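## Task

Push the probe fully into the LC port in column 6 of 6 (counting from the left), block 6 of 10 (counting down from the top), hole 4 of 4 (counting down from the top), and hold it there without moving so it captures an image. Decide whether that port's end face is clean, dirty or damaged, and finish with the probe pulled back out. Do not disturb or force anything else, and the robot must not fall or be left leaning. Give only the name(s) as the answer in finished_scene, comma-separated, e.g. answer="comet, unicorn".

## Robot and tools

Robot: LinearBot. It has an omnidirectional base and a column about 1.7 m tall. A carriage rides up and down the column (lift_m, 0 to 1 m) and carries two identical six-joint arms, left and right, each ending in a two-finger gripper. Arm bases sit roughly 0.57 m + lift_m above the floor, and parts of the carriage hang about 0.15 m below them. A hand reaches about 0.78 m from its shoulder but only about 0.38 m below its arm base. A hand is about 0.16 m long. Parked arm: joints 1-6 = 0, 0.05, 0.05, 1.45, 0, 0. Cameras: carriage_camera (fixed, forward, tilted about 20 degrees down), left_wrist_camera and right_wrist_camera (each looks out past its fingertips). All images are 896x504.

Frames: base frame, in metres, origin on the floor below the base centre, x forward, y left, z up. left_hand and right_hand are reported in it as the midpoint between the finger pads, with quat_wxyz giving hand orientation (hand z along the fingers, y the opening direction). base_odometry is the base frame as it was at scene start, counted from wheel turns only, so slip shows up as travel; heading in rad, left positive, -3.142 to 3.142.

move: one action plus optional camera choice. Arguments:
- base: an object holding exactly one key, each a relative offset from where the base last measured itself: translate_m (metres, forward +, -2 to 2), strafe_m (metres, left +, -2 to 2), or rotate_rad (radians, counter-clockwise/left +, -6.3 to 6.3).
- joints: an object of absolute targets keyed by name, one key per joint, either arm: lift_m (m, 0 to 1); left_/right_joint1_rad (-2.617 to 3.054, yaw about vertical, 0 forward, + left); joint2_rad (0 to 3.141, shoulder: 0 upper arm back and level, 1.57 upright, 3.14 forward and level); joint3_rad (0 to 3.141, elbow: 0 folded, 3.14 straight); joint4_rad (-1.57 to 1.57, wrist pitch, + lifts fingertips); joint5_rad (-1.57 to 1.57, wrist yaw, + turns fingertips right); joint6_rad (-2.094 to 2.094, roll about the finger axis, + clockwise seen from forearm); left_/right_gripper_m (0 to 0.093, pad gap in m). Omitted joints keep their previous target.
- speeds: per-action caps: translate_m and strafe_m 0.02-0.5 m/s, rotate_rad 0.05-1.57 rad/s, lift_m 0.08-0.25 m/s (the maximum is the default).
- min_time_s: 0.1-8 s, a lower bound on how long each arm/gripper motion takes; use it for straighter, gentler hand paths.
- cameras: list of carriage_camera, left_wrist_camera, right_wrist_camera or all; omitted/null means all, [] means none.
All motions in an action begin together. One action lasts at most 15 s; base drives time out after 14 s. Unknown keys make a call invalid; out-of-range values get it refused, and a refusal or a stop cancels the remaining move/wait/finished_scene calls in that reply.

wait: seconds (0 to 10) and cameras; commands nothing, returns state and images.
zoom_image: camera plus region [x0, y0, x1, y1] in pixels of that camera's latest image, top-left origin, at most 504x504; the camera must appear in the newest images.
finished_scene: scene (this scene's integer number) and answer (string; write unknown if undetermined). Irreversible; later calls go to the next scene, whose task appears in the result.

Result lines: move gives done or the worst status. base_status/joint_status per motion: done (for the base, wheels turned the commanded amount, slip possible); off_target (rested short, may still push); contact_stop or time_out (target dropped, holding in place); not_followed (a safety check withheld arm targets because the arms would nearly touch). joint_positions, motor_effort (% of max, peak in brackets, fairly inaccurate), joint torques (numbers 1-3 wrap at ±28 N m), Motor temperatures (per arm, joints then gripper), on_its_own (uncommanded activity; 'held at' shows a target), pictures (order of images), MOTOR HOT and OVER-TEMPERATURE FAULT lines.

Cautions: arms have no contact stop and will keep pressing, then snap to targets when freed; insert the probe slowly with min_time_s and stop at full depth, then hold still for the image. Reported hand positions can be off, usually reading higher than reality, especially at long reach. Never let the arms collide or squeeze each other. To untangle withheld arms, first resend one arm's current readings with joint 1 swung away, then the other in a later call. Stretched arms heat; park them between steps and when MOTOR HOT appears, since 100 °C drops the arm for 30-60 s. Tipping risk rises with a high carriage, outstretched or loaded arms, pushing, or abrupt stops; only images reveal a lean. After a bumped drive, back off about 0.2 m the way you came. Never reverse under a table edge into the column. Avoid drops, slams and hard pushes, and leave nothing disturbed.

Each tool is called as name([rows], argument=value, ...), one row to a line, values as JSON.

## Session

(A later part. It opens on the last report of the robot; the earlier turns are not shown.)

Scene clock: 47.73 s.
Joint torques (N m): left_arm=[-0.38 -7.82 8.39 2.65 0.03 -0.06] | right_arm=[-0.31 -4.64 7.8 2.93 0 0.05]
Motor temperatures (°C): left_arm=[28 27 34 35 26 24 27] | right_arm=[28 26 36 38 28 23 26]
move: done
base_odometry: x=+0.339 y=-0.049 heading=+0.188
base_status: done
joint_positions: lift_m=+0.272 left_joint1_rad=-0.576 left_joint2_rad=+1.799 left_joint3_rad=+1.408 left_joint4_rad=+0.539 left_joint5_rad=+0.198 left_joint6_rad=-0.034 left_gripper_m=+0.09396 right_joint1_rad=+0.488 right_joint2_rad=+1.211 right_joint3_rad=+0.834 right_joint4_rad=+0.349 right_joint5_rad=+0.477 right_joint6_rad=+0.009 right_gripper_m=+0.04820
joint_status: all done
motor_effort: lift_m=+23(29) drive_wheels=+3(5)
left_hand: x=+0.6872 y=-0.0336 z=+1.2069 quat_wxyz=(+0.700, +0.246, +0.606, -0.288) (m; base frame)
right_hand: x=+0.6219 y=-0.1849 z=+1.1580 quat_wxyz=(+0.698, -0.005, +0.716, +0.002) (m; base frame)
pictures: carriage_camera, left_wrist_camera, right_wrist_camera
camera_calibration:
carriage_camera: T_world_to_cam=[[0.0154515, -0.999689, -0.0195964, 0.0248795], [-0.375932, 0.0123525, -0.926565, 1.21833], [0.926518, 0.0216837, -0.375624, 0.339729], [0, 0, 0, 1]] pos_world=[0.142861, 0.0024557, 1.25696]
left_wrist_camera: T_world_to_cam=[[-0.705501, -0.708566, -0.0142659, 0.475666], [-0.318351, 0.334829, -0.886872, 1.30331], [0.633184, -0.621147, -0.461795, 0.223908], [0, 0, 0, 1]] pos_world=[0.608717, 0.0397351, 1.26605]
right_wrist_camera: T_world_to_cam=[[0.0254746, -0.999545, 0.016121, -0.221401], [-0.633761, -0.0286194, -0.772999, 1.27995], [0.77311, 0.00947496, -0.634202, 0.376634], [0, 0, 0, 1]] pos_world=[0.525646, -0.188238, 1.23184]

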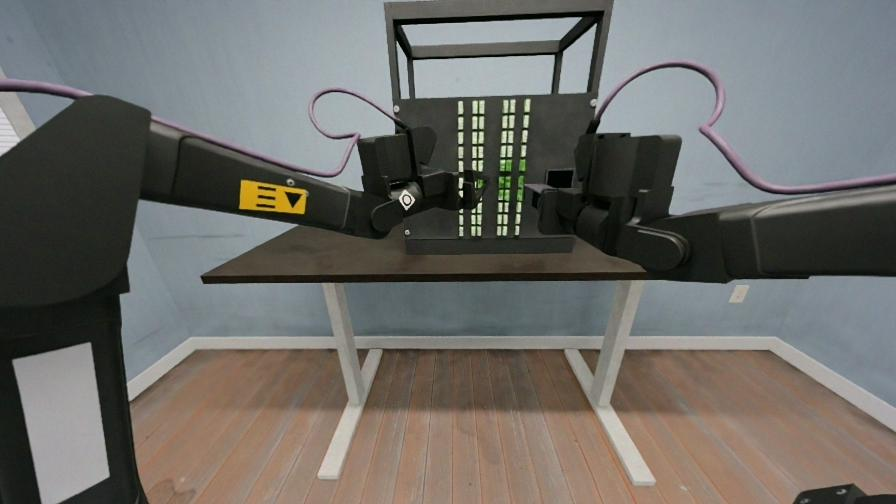

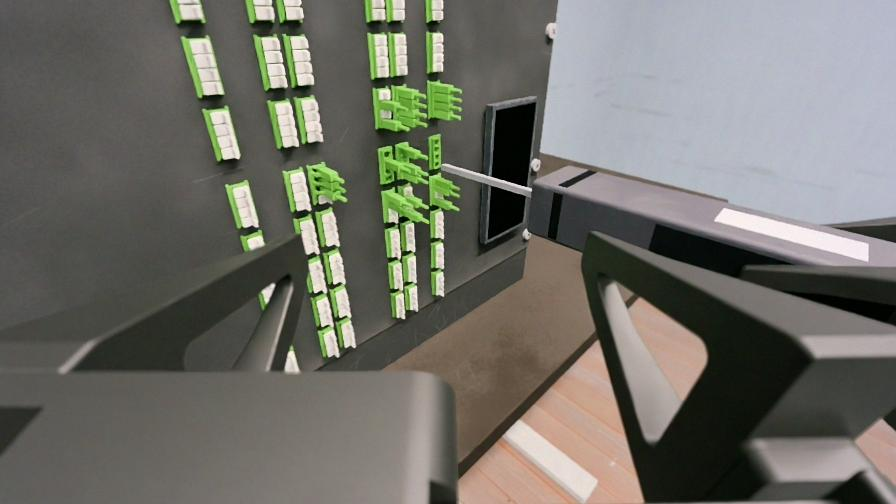

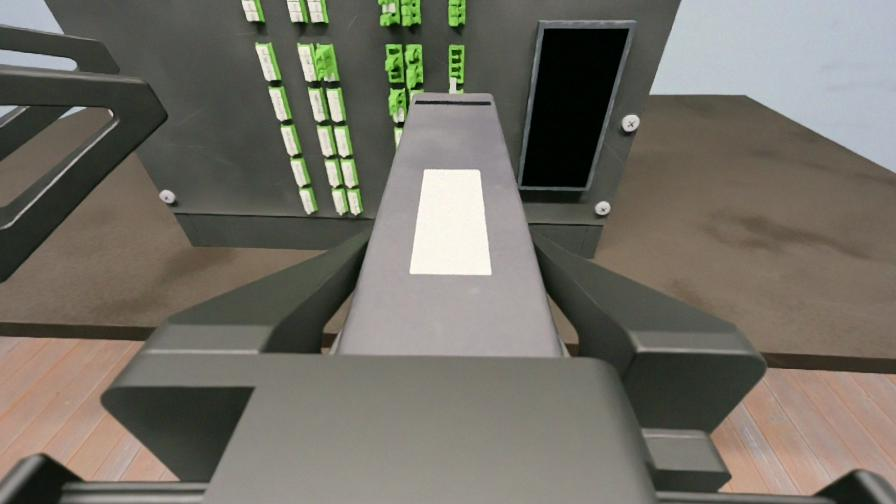

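move(joints={"right_joint1_rad": 0.482, "lift_m": 0.2716}, cameras=[])

wait(seconds=1)

zoom_image(camera="right_wrist_camera", region=[440, 70, 464, 94])

zoom_image(camera="left_wrist_camera", region=[428, 150, 452, 174])

Scene clock: 50.47 s.
Joint torques (N m): left_arm=[-0.35 -7.84 8.34 2.65 0.04 -0.06] | right_arm=[-0.57 -4.63 7.8 2.93 0 0.05]
Motor temperatures (°C): left_arm=[28 28 34 35 26 24 27] | right_arm=[28 26 36 38 28 23 26]
move: done
base_odometry: x=+0.339 y=-0.049 heading=+0.188
base_status: not commanded
joint_positions: lift_m=+0.272 left_joint1_rad=-0.576 left_joint2_rad=+1.799 left_joint3_rad=+1.408 left_joint4_rad=+0.539 left_joint5_rad=+0.198 left_joint6_rad=-0.034 left_gripper_m=+0.09396 right_joint1_rad=+0.488 right_joint2_rad=+1.211 right_joint3_rad=+0.834 right_joint4_rad=+0.349 right_joint5_rad=+0.477 right_joint6_rad=+0.009 right_gripper_m=+0.04820
joint_status: all done
motor_effort: lift_m=+21(23) drive_wheels=+3(3)
left_hand: x=+0.6872 y=-0.0336 z=+1.2069 quat_wxyz=(+0.700, +0.246, +0.606, -0.288) (m; base frame)
right_hand: x=+0.6219 y=-0.1849 z=+1.1580 quat_wxyz=(+0.698, -0.005, +0.716, +0.002) (m; base frame)
pictures: none
No camera images: "cameras" was empty.

Scene clock: 51.47 s.
Joint torques (N m): left_arm=[-0.36 -7.86 8.38 2.65 0.03 -0.06] | right_arm=[-0.55 -4.63 7.8 2.93 0 0.06]
Motor temperatures (°C): left_arm=[28 28 34 35 26 24 27] | right_arm=[28 26 36 38 28 23 26]
base_odometry: x=+0.339 y=-0.049 heading=+0.188
base_status: not commanded
joint_positions: lift_m=+0.272 left_joint1_rad=-0.576 left_joint2_rad=+1.799 left_joint3_rad=+1.408 left_joint4_rad=+0.539 left_joint5_rad=+0.198 left_joint6_rad=-0.034 left_gripper_m=+0.09396 right_joint1_rad=+0.488 right_joint2_rad=+1.211 right_joint3_rad=+0.834 right_joint4_rad=+0.349 right_joint5_rad=+0.477 right_joint6_rad=+0.009 right_gripper_m=+0.04820
joint_status: all done
motor_effort: lift_m=+19(23) drive_wheels=+3(3)
left_hand: x=+0.6872 y=-0.0336 z=+1.2069 quat_wxyz=(+0.700, +0.246, +0.606, -0.288) (m; base frame)
right_hand: x=+0.6219 y=-0.1849 z=+1.1580 quat_wxyz=(+0.698, -0.005, +0.716, +0.002) (m; base frame)
wait: 1.00 s; at rest by 0.27 s
pictures: carriage_camera, left_wrist_camera, right_wrist_camera
camera_calibration:
carriage_camera: T_world_to_cam=[[0.0154515, -0.999689, -0.0195964, 0.0248795], [-0.375932, 0.0123525, -0.926565, 1.21833], [0.926518, 0.0216837, -0.375624, 0.339729], [0, 0, 0, 1]] pos_world=[0.142861, 0.0024557, 1.25696]
left_wrist_camera: T_world_to_cam=[[-0.705501, -0.708566, -0.0142659, 0.475666], [-0.318351, 0.334829, -0.886872, 1.30331], [0.633184, -0.621147, -0.461795, 0.223908], [0, 0, 0, 1]] pos_world=[0.608717, 0.0397351, 1.26605]
right_wrist_camera: T_world_to_cam=[[0.0254746, -0.999545, 0.016121, -0.221401], [-0.633761, -0.0286194, -0.772999, 1.27995], [0.77311, 0.00947496, -0.634202, 0.376634], [0, 0, 0, 1]] pos_world=[0.525646, -0.188238, 1.23184]

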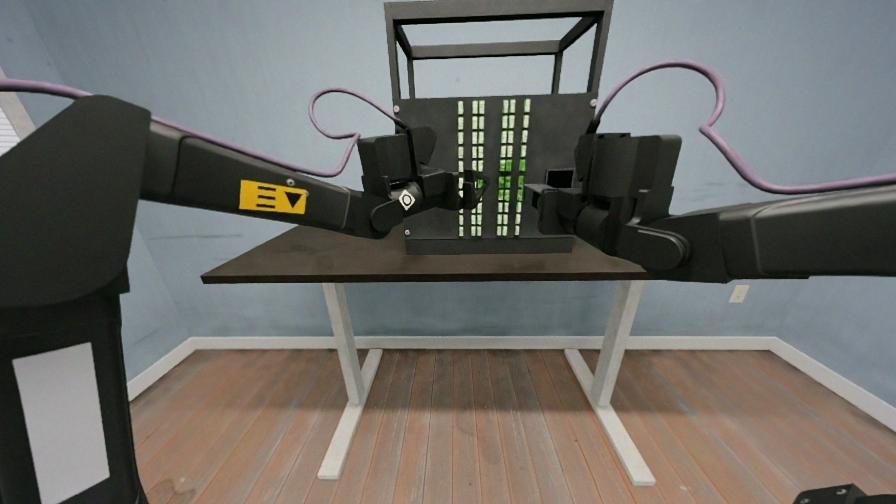

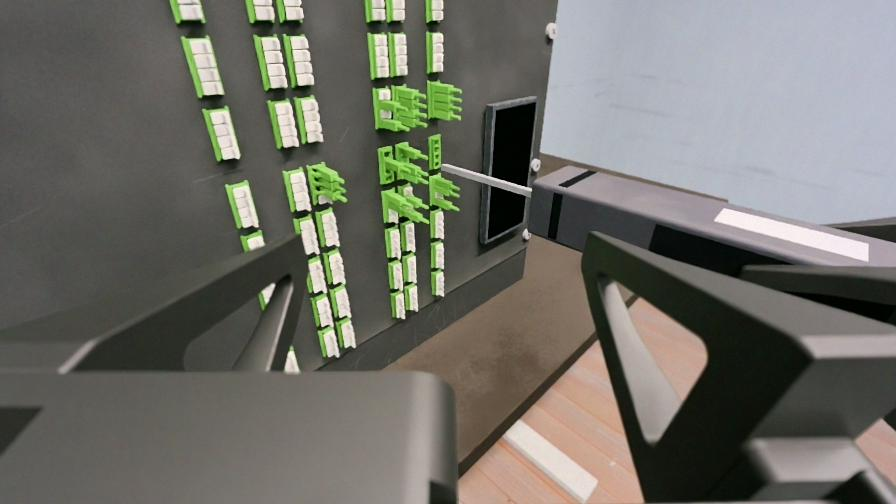

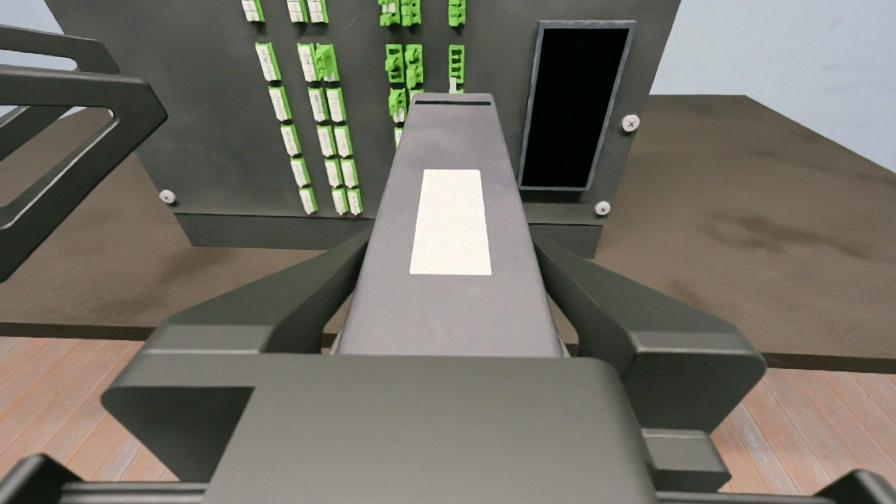

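Scaled by 21.000 from the camera's 896x504 image, which has a finer 1280x720 frame.

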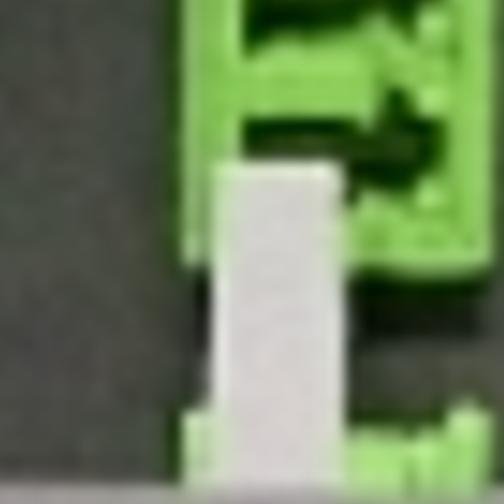

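Scaled by 21.000 from the camera's 896x504 image, which has a finer 1280x720 frame.

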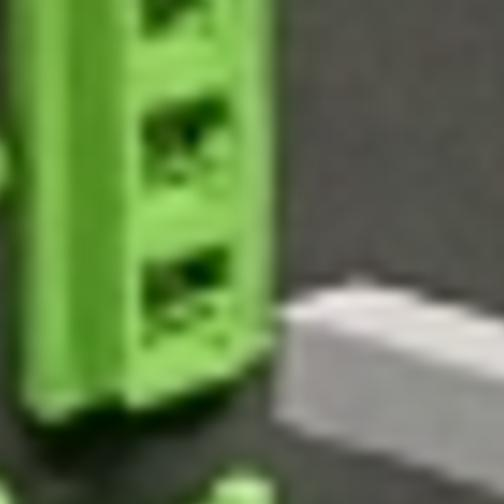

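move(base={"strafe_m": -0.0008}, speeds={"strafe_m": 0.02}, cameras=[])

move(base={"translate_m": 0.006}, speeds={"translate_m": 0.02})

zoom_image(camera="right_wrist_camera", region=[440, 70, 464, 94])

zoom_image(camera="left_wrist_camera", region=[428, 150, 452, 174])

Scene clock: 52.47 s.
Joint torques (N m): left_arm=[-0.32 -7.82 8.32 2.66 0.03 -0.07] | right_arm=[-0.51 -4.66 7.82 2.91 0.01 0.05]
Motor temperatures (°C): left_arm=[28 28 34 35 26 24 27] | right_arm=[28 26 36 38 28 23 26]
move: done
base_odometry: x=+0.340 y=-0.049 heading=+0.188
base_status: done
joint_positions: lift_m=+0.272 left_joint1_rad=-0.576 left_joint2_rad=+1.799 left_joint3_rad=+1.408 left_joint4_rad=+0.539 left_joint5_rad=+0.198 left_joint6_rad=-0.034 left_gripper_m=+0.09396 right_joint1_rad=+0.488 right_joint2_rad=+1.211 right_joint3_rad=+0.834 right_joint4_rad=+0.349 right_joint5_rad=+0.477 right_joint6_rad=+0.009 right_gripper_m=+0.04820
joint_status: not commanded
motor_effort: lift_m=+23(23) drive_wheels=-1(6)
left_hand: x=+0.6872 y=-0.0336 z=+1.2069 quat_wxyz=(+0.700, +0.246, +0.606, -0.288) (m; base frame)
right_hand: x=+0.6219 y=-0.1849 z=+1.1580 quat_wxyz=(+0.698, -0.005, +0.716, +0.002) (m; base frame)
pictures: none
No camera images: "cameras" was empty.

Scene clock: 53.27 s.
Joint torques (N m): left_arm=[-0.35 -8.08 8.27 2.65 0.03 -0.05] | right_arm=[-0.57 -4.59 7.82 2.97 0 0.05]
Motor temperatures (°C): left_arm=[28 28 34 35 26 24 27] | right_arm=[28 26 36 38 28 23 26]
move: done
base_odometry: x=+0.345 y=-0.048 heading=+0.188
base_status: done
joint_positions: lift_m=+0.272 left_joint1_rad=-0.575 left_joint2_rad=+1.801 left_joint3_rad=+1.409 left_joint4_rad=+0.539 left_joint5_rad=+0.198 left_joint6_rad=-0.034 left_gripper_m=+0.09396 right_joint1_rad=+0.488 right_joint2_rad=+1.211 right_joint3_rad=+0.834 right_joint4_rad=+0.348 right_joint5_rad=+0.477 right_joint6_rad=+0.009 right_gripper_m=+0.04820
joint_status: not commanded
motor_effort: lift_m=+20(25) drive_wheels=+4(5)
left_hand: x=+0.6879 y=-0.0338 z=+1.2060 quat_wxyz=(+0.699, +0.246, +0.607, -0.288) (m; base frame)
right_hand: x=+0.6219 y=-0.1850 z=+1.1579 quat_wxyz=(+0.698, -0.005, +0.716, +0.002) (m; base frame)
pictures: carriage_camera, left_wrist_camera, right_wrist_camera
camera_calibration:
carriage_camera: T_world_to_cam=[[0.0154515, -0.999689, -0.0195964, 0.0248795], [-0.375932, 0.0123525, -0.926565, 1.21833], [0.926518, 0.0216837, -0.375624, 0.339729], [0, 0, 0, 1]] pos_world=[0.142861, 0.0024557, 1.25696]
left_wrist_camera: T_world_to_cam=[[-0.70529, -0.708781, -0.0139611, 0.475572], [-0.319636, 0.335516, -0.88615, 1.30276], [0.632771, -0.62053, -0.463188, 0.224901], [0, 0, 0, 1]] pos_world=[0.609515, 0.0395364, 1.26525]
right_wrist_camera: T_world_to_cam=[[0.0254689, -0.999543, 0.0162525, -0.221559], [-0.634086, -0.0287213, -0.772729, 1.2797], [0.772843, 0.00937502, -0.634528, 0.377097], [0, 0, 0, 1]] pos_world=[0.525644, -0.188238, 1.23174]

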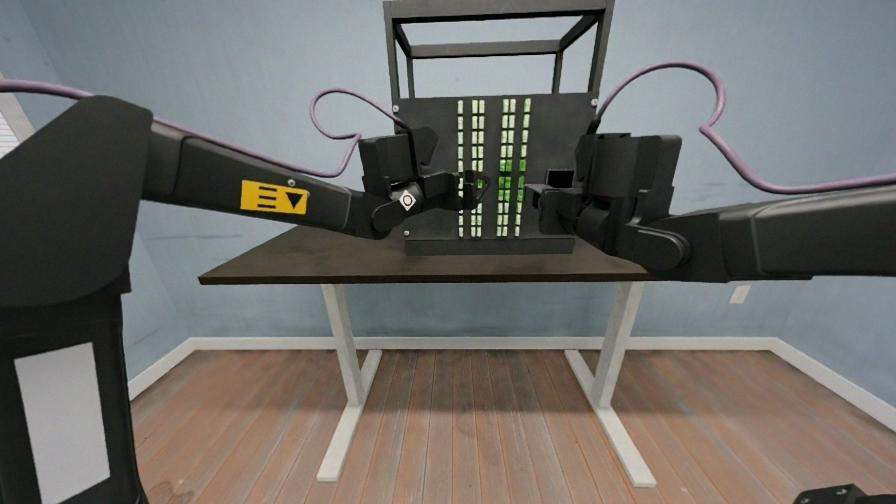

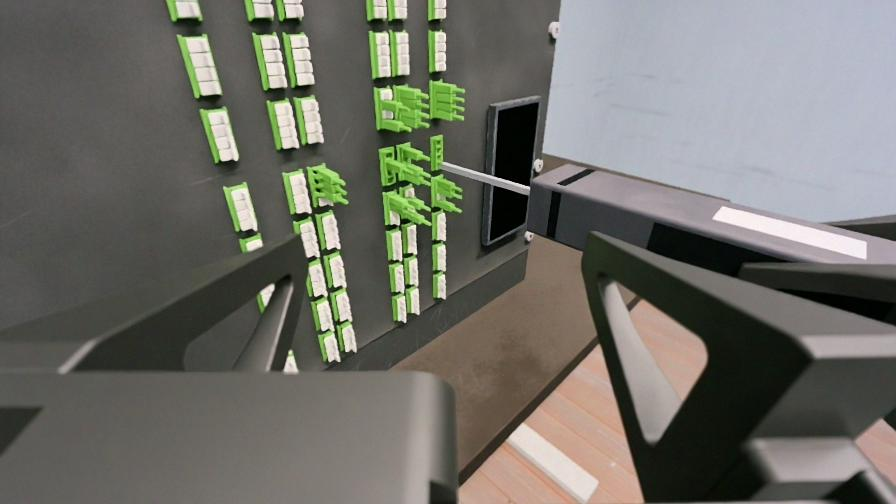

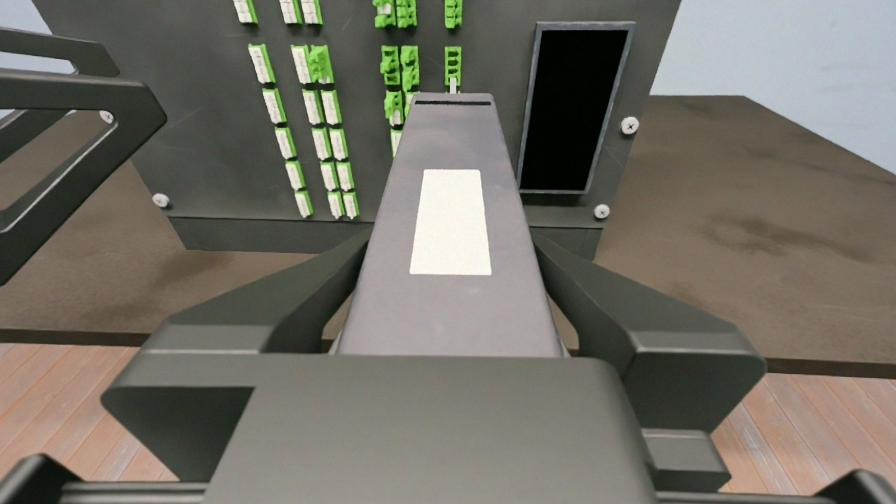

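Scaled by 21.000 from the camera's 896x504 image, which has a finer 1280x720 frame.

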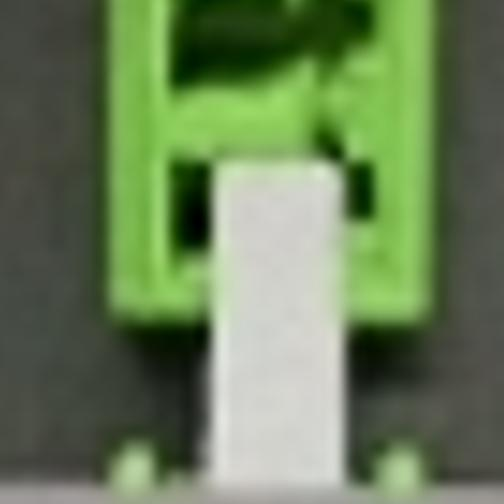

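Scaled by 21.000 from the camera's 896x504 image, which has a finer 1280x720 frame.

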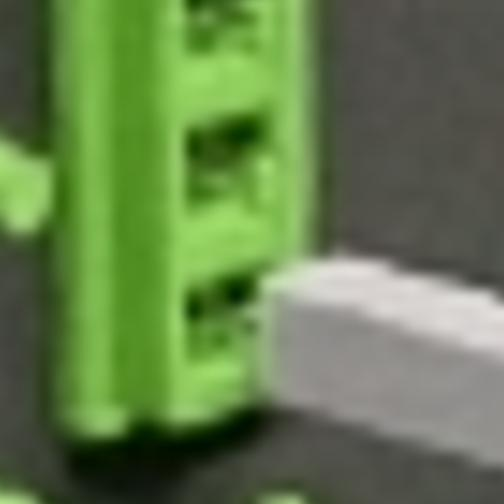

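move(base={"translate_m": -0.004}, speeds={"translate_m": 0.03}, joints={"left_joint2_rad": 2.09, "left_joint3_rad": 1.2, "left_joint4_rad": 1.55, "lift_m": 0.2715}, min_time_s=3)

Scene clock: 58.07 s.
Joint torques (N m): left_arm=[-0.38 -8.53 4.18 2.15 -0.04 -0.07] | right_arm=[-0.54 -4.67 7.8 2.94 0 0.05]
Motor temperatures (°C): left_arm=[28 29 34 35 26 24 27] | right_arm=[28 27 36 39 28 23 26]
move: done
base_odometry: x=+0.342 y=-0.049 heading=+0.188
base_status: done
joint_positions: lift_m=+0.272 left_joint1_rad=-0.575 left_joint2_rad=+2.068 left_joint3_rad=+1.207 left_joint4_rad=+1.524 left_joint5_rad=+0.198 left_joint6_rad=-0.034 left_gripper_m=+0.09396 right_joint1_rad=+0.487 right_joint2_rad=+1.212 right_joint3_rad=+0.834 right_joint4_rad=+0.348 right_joint5_rad=+0.477 right_joint6_rad=+0.009 right_gripper_m=+0.04820
joint_status: all done
motor_effort: lift_m=+24(25) drive_wheels=+0(5)
left_hand: x=+0.6650 y=-0.0190 z=+1.1861 quat_wxyz=(+0.840, +0.202, +0.397, -0.310) (m; base frame)
right_hand: x=+0.6220 y=-0.1851 z=+1.1577 quat_wxyz=(+0.698, -0.005, +0.716, +0.002) (m; base frame)
pictures: carriage_camera, left_wrist_camera, right_wrist_camera
camera_calibration:
carriage_camera: T_world_to_cam=[[0.0154515, -0.999689, -0.0195964, 0.0248795], [-0.375932, 0.0123525, -0.926565, 1.21833], [0.926518, 0.0216837, -0.375624, 0.339729], [0, 0, 0, 1]] pos_world=[0.142861, 0.0024557, 1.25696]
left_wrist_camera: T_world_to_cam=[[-0.67701, -0.727123, -0.113792, 0.568898], [0.0963124, 0.0657538, -0.993177, 1.11816], [0.729644, -0.683351, 0.025515, -0.405804], [0, 0, 0, 1]] pos_world=[0.57355, 0.0628296, 1.18562]
right_wrist_camera: T_world_to_cam=[[0.0250906, -0.999548, 0.0165504, -0.22183], [-0.634592, -0.0287174, -0.772313, 1.27942], [0.77244, 0.00887503, -0.635026, 0.377551], [0, 0, 0, 1]] pos_world=[0.525839, -0.188339, 1.23154]

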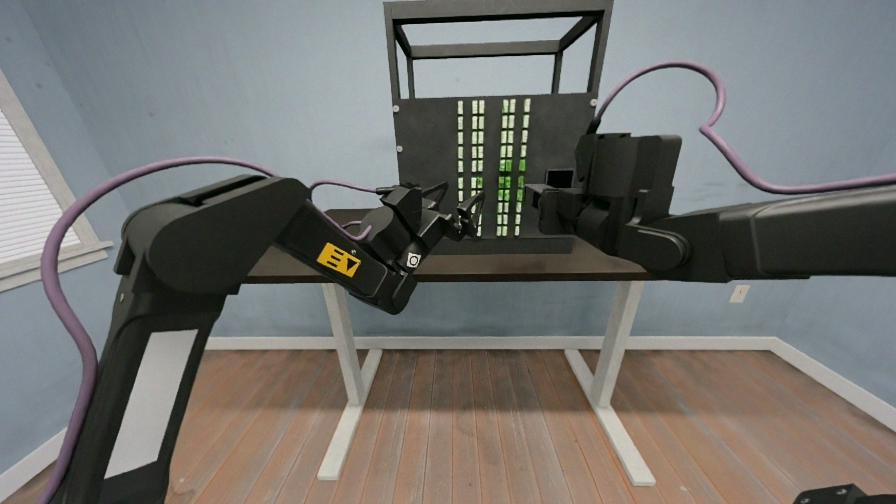

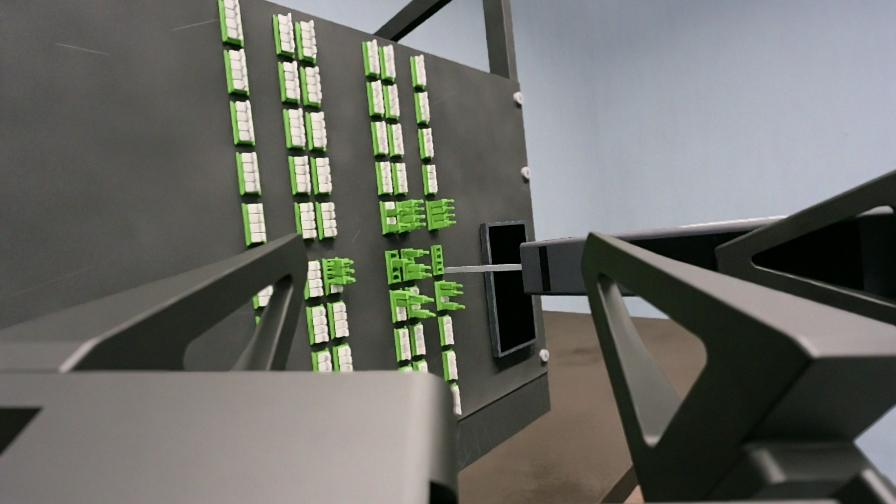

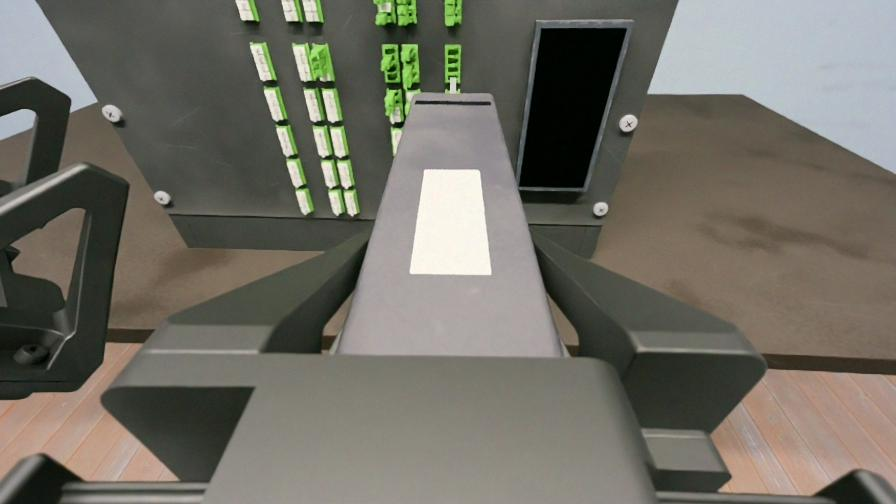

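zoom_image(camera="left_wrist_camera", region=[425, 240, 465, 280])

zoom_image(camera="left_wrist_camera", region=[425, 235, 545, 305])

zoom_image(camera="right_wrist_camera", region=[440, 70, 464, 94])

Scaled by 12.600 from the camera's 896x504 image, which has a finer 1280x720 frame.

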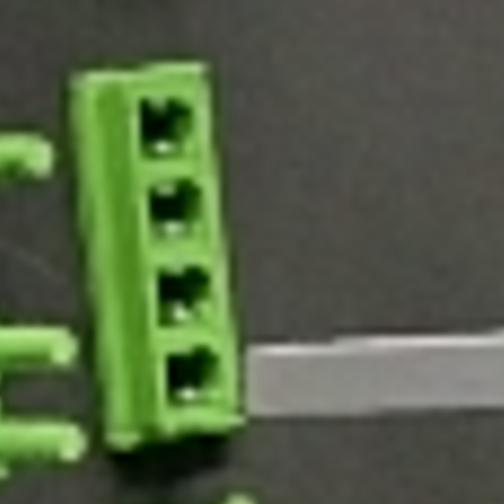

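Scaled by 4.200 from the camera's 896x504 image, which has a finer 1280x720 frame.

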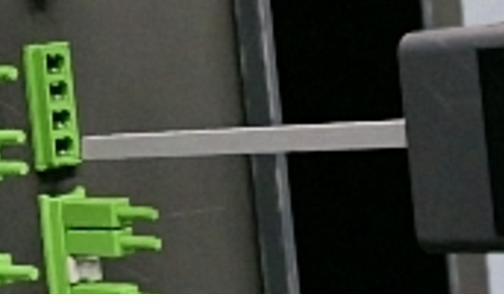

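Scaled by 21.000 from the camera's 896x504 image, which has a finer 1280x720 frame.

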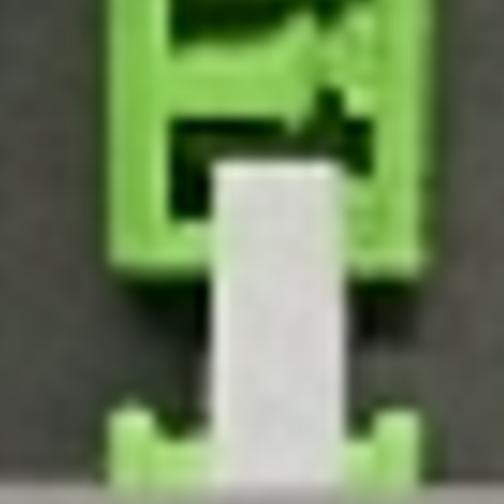

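move(joints={"right_joint5_rad": 0.4665, "lift_m": 0.2722}, cameras=[])

wait(seconds=1.5)

zoom_image(camera="left_wrist_camera", region=[425, 240, 465, 280])

zoom_image(camera="right_wrist_camera", region=[440, 70, 464, 94])

move(base={"translate_m": 0.004}, speeds={"translate_m": 0.02})

zoom_image(camera="left_wrist_camera", region=[425, 240, 465, 280])

zoom_image(camera="right_wrist_camera", region=[440, 70, 464, 94])

Scene clock: 59.53 s.
Joint torques (N m): left_arm=[-0.32 -8.55 4.14 2.1 -0.03 -0.06] | right_arm=[-0.53 -4.57 7.79 2.94 -0.13 0.05]
Motor temperatures (°C): left_arm=[28 30 34 35 26 24 27] | right_arm=[28 27 36 39 28 23 26]
move: done
base_odometry: x=+0.342 y=-0.049 heading=+0.188
base_status: not commanded
joint_positions: lift_m=+0.272 left_joint1_rad=-0.575 left_joint2_rad=+2.068 left_joint3_rad=+1.207 left_joint4_rad=+1.528 left_joint5_rad=+0.198 left_joint6_rad=-0.034 left_gripper_m=+0.09396 right_joint1_rad=+0.487 right_joint2_rad=+1.212 right_joint3_rad=+0.834 right_joint4_rad=+0.348 right_joint5_rad=+0.474 right_joint6_rad=+0.009 right_gripper_m=+0.04820
joint_status: all done
motor_effort: lift_m=+24(28) drive_wheels=+0(1)
left_hand: x=+0.6646 y=-0.0187 z=+1.1870 quat_wxyz=(+0.841, +0.202, +0.395, -0.310) (m; base frame)
right_hand: x=+0.6220 y=-0.1847 z=+1.1580 quat_wxyz=(+0.698, -0.006, +0.716, +0.003) (m; base frame)
pictures: none
No camera images: "cameras" was empty.

Scene clock: 61.03 s.
Joint torques (N m): left_arm=[-0.34 -8.55 4.11 2.11 -0.04 -0.07] | right_arm=[-0.54 -4.66 7.8 2.94 -0.11 0.06]
Motor temperatures (°C): left_arm=[28 30 34 35 26 24 27] | right_arm=[28 27 37 39 28 23 26]
base_odometry: x=+0.342 y=-0.049 heading=+0.188
base_status: not commanded
joint_positions: lift_m=+0.272 left_joint1_rad=-0.575 left_joint2_rad=+2.068 left_joint3_rad=+1.207 left_joint4_rad=+1.528 left_joint5_rad=+0.198 left_joint6_rad=-0.034 left_gripper_m=+0.09396 right_joint1_rad=+0.487 right_joint2_rad=+1.212 right_joint3_rad=+0.834 right_joint4_rad=+0.348 right_joint5_rad=+0.474 right_joint6_rad=+0.009 right_gripper_m=+0.04820
joint_status: all done
motor_effort: lift_m=+26(28) drive_wheels=-1(1)
left_hand: x=+0.6646 y=-0.0187 z=+1.1870 quat_wxyz=(+0.841, +0.202, +0.395, -0.310) (m; base frame)
right_hand: x=+0.6220 y=-0.1845 z=+1.1580 quat_wxyz=(+0.698, -0.006, +0.716, +0.003) (m; base frame)
wait: 1.50 s; at rest by 0.27 s
pictures: carriage_camera, left_wrist_camera, right_wrist_camera
camera_calibration:
carriage_camera: T_world_to_cam=[[0.0154515, -0.999689, -0.0195964, 0.0248853], [-0.375932, 0.0123525, -0.926565, 1.21861], [0.926518, 0.0216837, -0.375624, 0.339841], [0, 0, 0, 1]] pos_world=[0.142861, 0.0024557, 1.25726]
left_wrist_camera: T_world_to_cam=[[-0.676676, -0.727341, -0.114388, 0.569349], [0.0991235, 0.0639517, -0.993018, 1.1169], [0.729578, -0.68329, 0.028822, -0.409281], [0, 0, 0, 1]] pos_world=[0.573156, 0.0630258, 1.18602]
right_wrist_camera: T_world_to_cam=[[0.0281503, -0.999467, 0.0165116, -0.223085], [-0.634481, -0.0306296, -0.772331, 1.27927], [0.772425, 0.011265, -0.635006, 0.378164], [0, 0, 0, 1]] pos_world=[0.525848, -0.188042, 1.23184]

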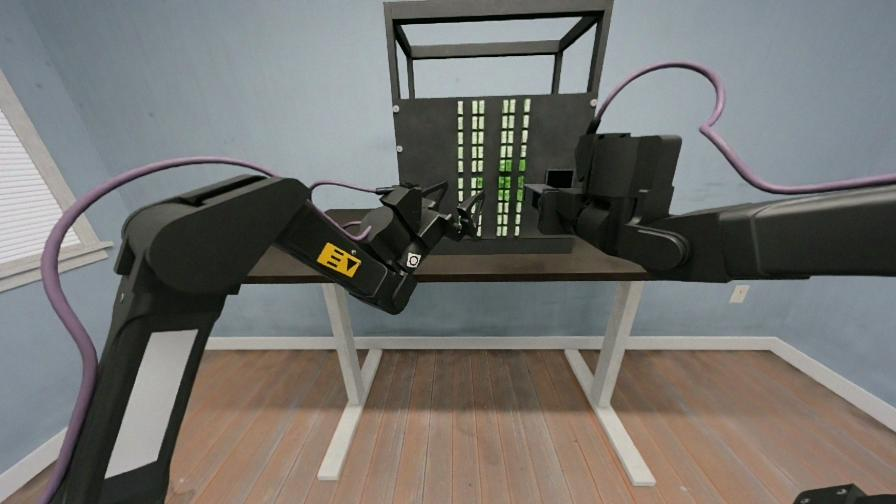

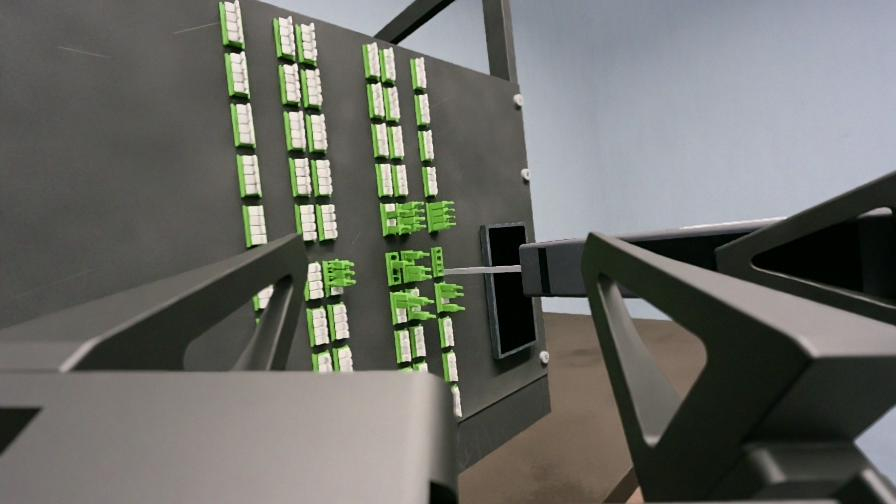

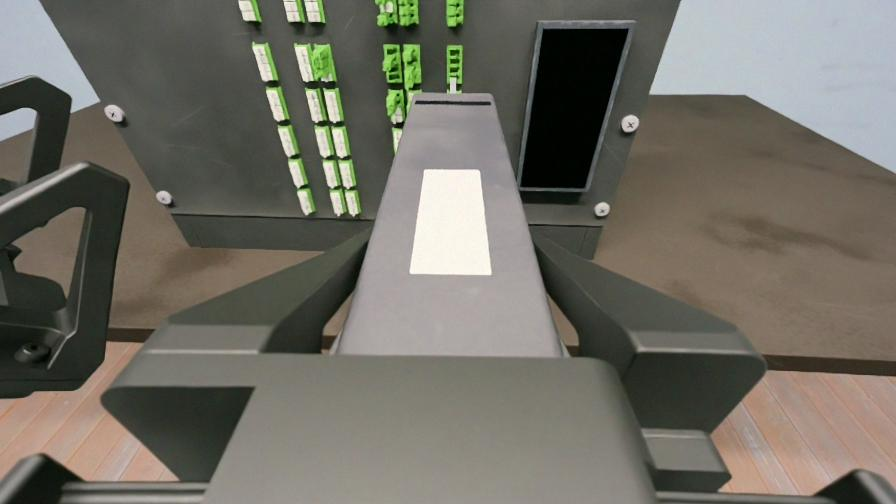

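Scaled by 12.600 from the camera's 896x504 image, which has a finer 1280x720 frame.

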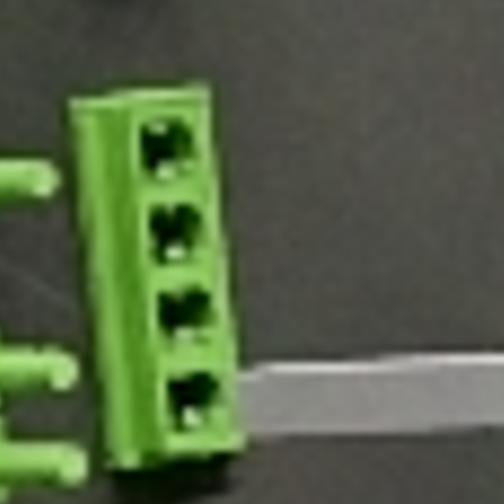

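Scaled by 21.000 from the camera's 896x504 image, which has a finer 1280x720 frame.

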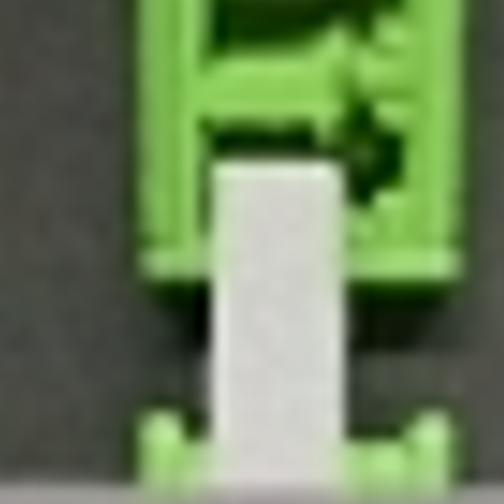

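Scene clock: 61.63 s.
Joint torques (N m): left_arm=[-0.4 -8.51 4.16 2.07 -0.04 -0.06] | right_arm=[-0.54 -4.7 7.76 2.95 -0.11 0.05]
Motor temperatures (°C): left_arm=[28 30 34 35 26 24 27] | right_arm=[28 27 37 39 28 23 27]
move: done
base_odometry: x=+0.345 y=-0.048 heading=+0.188
base_status: done
joint_positions: lift_m=+0.272 left_joint1_rad=-0.575 left_joint2_rad=+2.068 left_joint3_rad=+1.207 left_joint4_rad=+1.530 left_joint5_rad=+0.198 left_joint6_rad=-0.034 left_gripper_m=+0.09396 right_joint1_rad=+0.487 right_joint2_rad=+1.212 right_joint3_rad=+0.834 right_joint4_rad=+0.347 right_joint5_rad=+0.473 right_joint6_rad=+0.009 right_gripper_m=+0.04820
joint_status: not commanded
motor_effort: lift_m=+26(27) drive_wheels=-1(5)
left_hand: x=+0.6642 y=-0.0185 z=+1.1875 quat_wxyz=(+0.841, +0.202, +0.394, -0.310) (m; base frame)
right_hand: x=+0.6220 y=-0.1843 z=+1.1579 quat_wxyz=(+0.698, -0.007, +0.716, +0.004) (m; base frame)
pictures: carriage_camera, left_wrist_camera, right_wrist_camera
camera_calibration:
carriage_camera: T_world_to_cam=[[0.0154515, -0.999689, -0.0195964, 0.0248853], [-0.375932, 0.0123525, -0.926565, 1.21861], [0.926518, 0.0216837, -0.375624, 0.339841], [0, 0, 0, 1]] pos_world=[0.142861, 0.0024557, 1.25726]
left_wrist_camera: T_world_to_cam=[[-0.676404, -0.727521, -0.114854, 0.569724], [0.101407, 0.0624643, -0.992882, 1.11574], [0.729517, -0.683236, 0.0315249, -0.412111], [0, 0, 0, 1]] pos_world=[0.572861, 0.0632227, 1.18622]
right_wrist_camera: T_world_to_cam=[[0.0292821, -0.999433, 0.0166144, -0.223702], [-0.634763, -0.0314325, -0.772067, 1.27894], [0.772152, 0.0120615, -0.635324, 0.378848], [0, 0, 0, 1]] pos_world=[0.525849, -0.187944, 1.23184]

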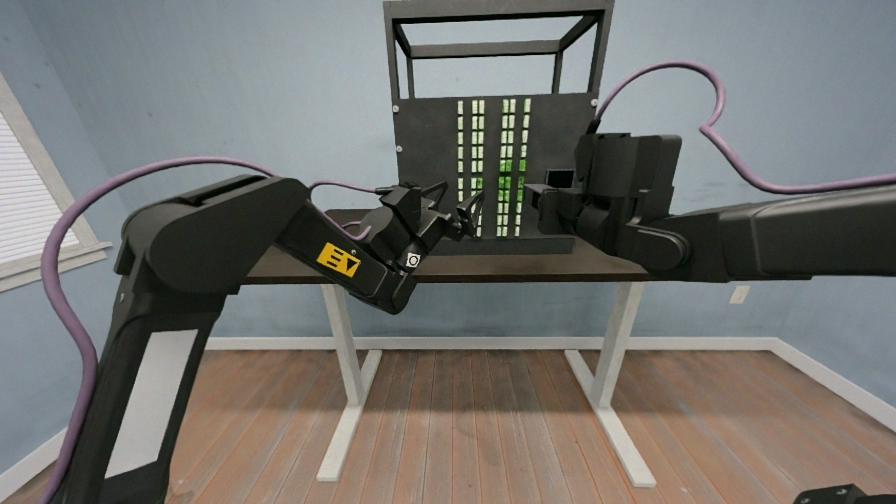

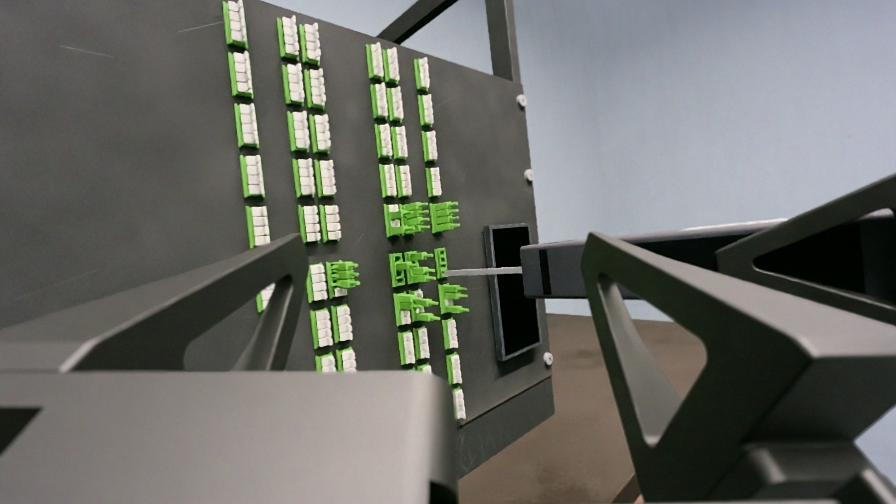

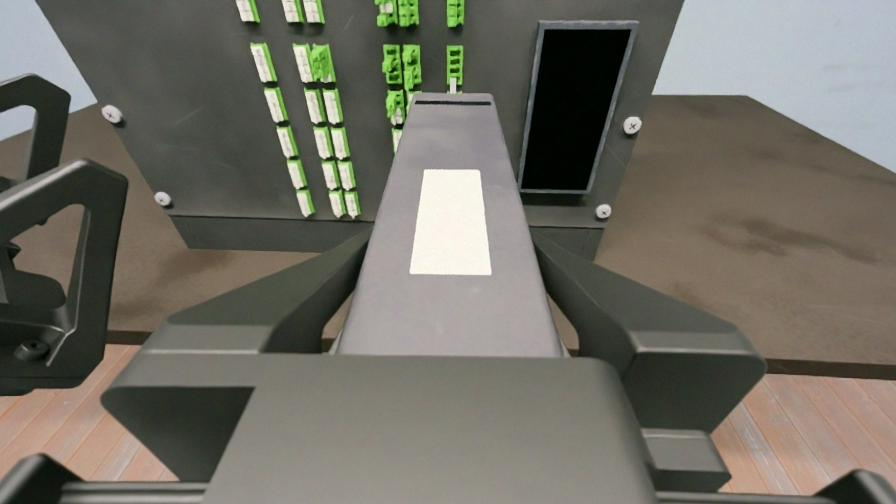

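Scaled by 12.600 from the camera's 896x504 image, which has a finer 1280x720 frame.

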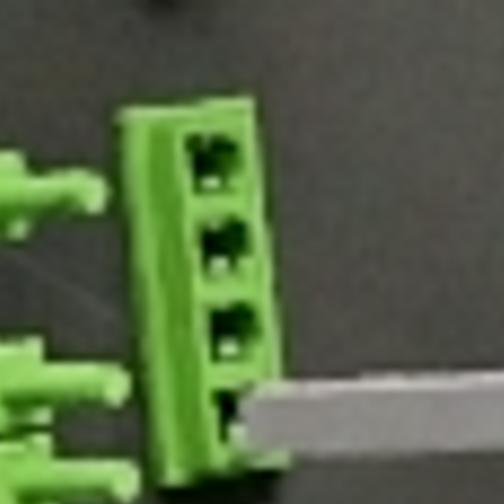

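Scaled by 21.000 from the camera's 896x504 image, which has a finer 1280x720 frame.

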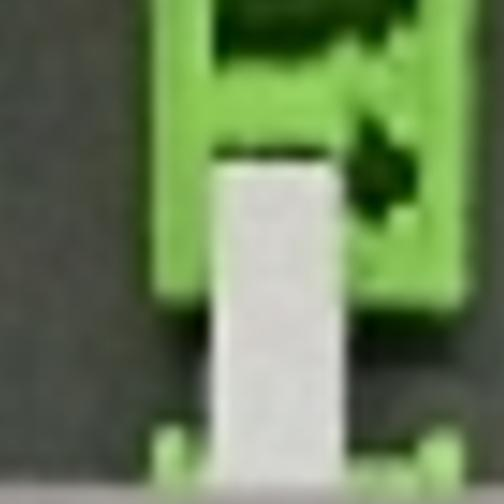

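move(base={"translate_m": 0.003}, speeds={"translate_m": 0.02})

zoom_image(camera="left_wrist_camera", region=[425, 240, 465, 280])

zoom_image(camera="right_wrist_camera", region=[440, 70, 464, 94])

Scene clock: 62.50 s.
Joint torques (N m): left_arm=[-0.4 -8.77 4.18 2.04 -0.05 -0.07] | right_arm=[-0.69 -4.55 7.77 2.93 -0.14 0.05]
Motor temperatures (°C): left_arm=[28 30 34 35 26 24 27] | right_arm=[28 27 37 39 28 23 27]
move: done
base_odometry: x=+0.348 y=-0.048 heading=+0.187
base_status: done
joint_positions: lift_m=+0.272 left_joint1_rad=-0.575 left_joint2_rad=+2.071 left_joint3_rad=+1.207 left_joint4_rad=+1.533 left_joint5_rad=+0.198 left_joint6_rad=-0.034 left_gripper_m=+0.09396 right_joint1_rad=+0.489 right_joint2_rad=+1.210 right_joint3_rad=+0.834 right_joint4_rad=+0.347 right_joint5_rad=+0.474 right_joint6_rad=+0.009 right_gripper_m=+0.04820
joint_status: not commanded
motor_effort: lift_m=+25(28) drive_wheels=-2(8)
left_hand: x=+0.6645 y=-0.0186 z=+1.1865 quat_wxyz=(+0.841, +0.202, +0.394, -0.310) (m; base frame)
right_hand: x=+0.6215 y=-0.1840 z=+1.1584 quat_wxyz=(+0.698, -0.007, +0.716, +0.004) (m; base frame)
pictures: carriage_camera, left_wrist_camera, right_wrist_camera
camera_calibration:
carriage_camera: T_world_to_cam=[[0.0154515, -0.999689, -0.0195964, 0.0248853], [-0.375932, 0.0123525, -0.926565, 1.21861], [0.926518, 0.0216837, -0.375624, 0.339841], [0, 0, 0, 1]] pos_world=[0.142861, 0.0024557, 1.25726]
left_wrist_camera: T_world_to_cam=[[-0.67645, -0.727498, -0.11473, 0.569561], [0.101031, 0.0626449, -0.992909, 1.11507], [0.729526, -0.683244, 0.031124, -0.411826], [0, 0, 0, 1]] pos_world=[0.57306, 0.0631231, 1.18532]
right_wrist_camera: T_world_to_cam=[[0.0296664, -0.999429, 0.0161903, -0.223168], [-0.633931, -0.0313355, -0.772754, 1.27931], [0.77282, 0.0126613, -0.634499, 0.378302], [0, 0, 0, 1]] pos_world=[0.525255, -0.187742, 1.23224]

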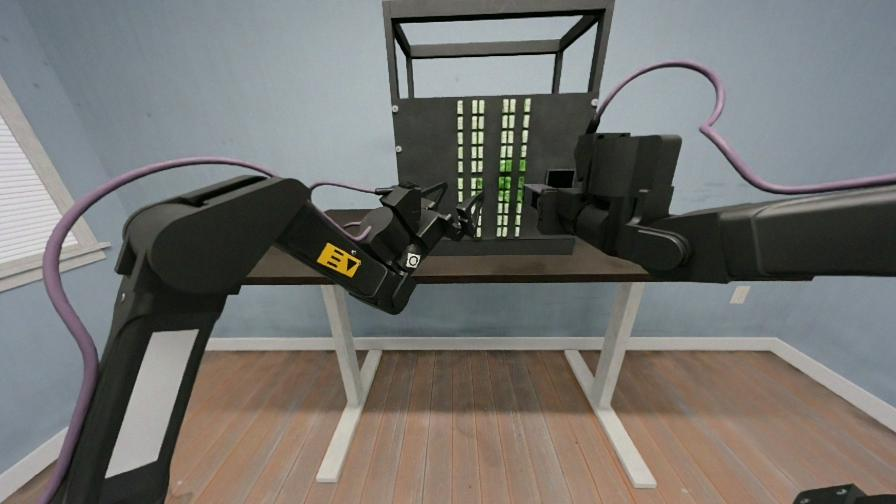

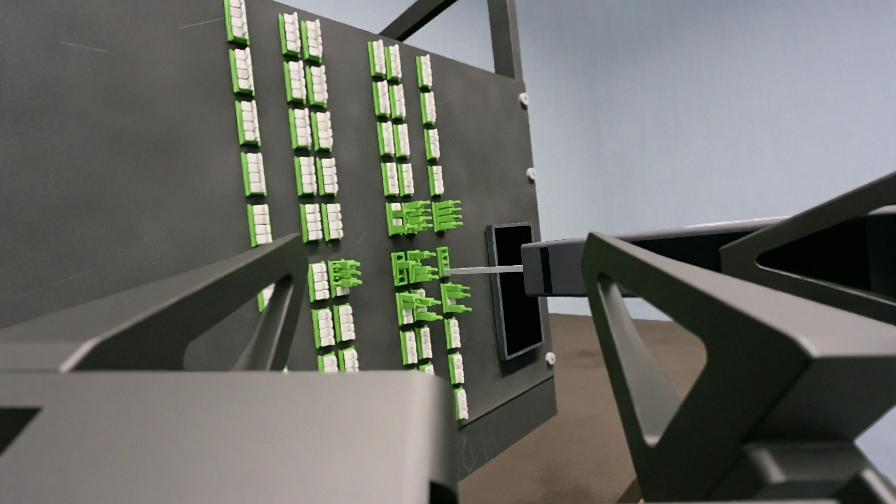

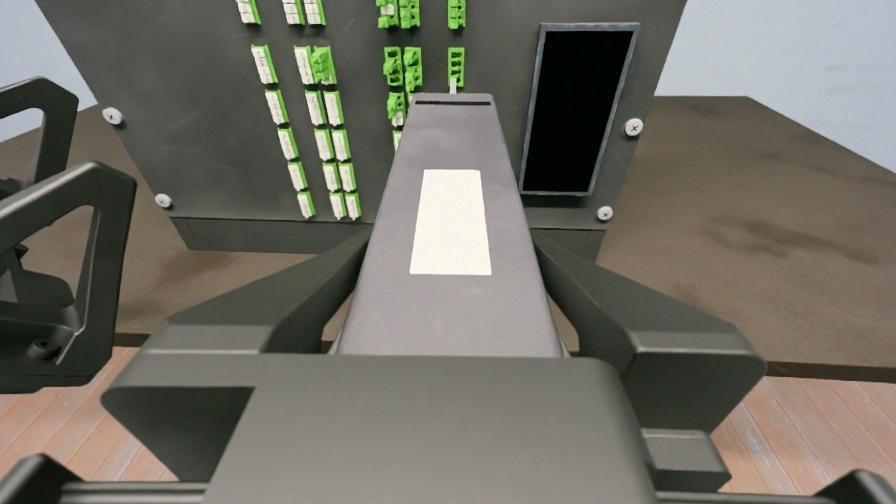

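Scaled by 12.600 from the camera's 896x504 image, which has a finer 1280x720 frame.

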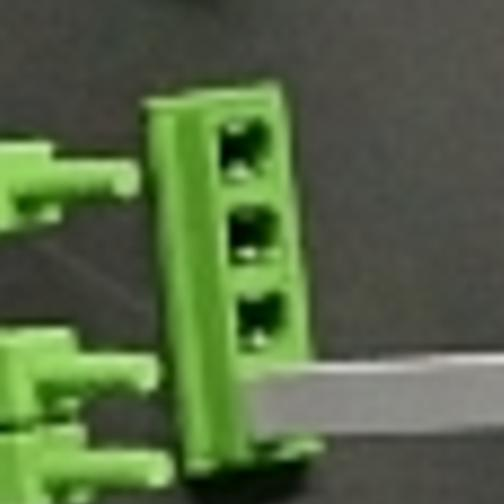

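Scaled by 21.000 from the camera's 896x504 image, which has a finer 1280x720 frame.

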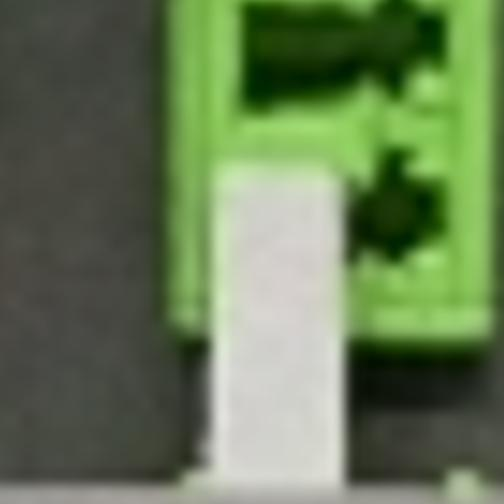

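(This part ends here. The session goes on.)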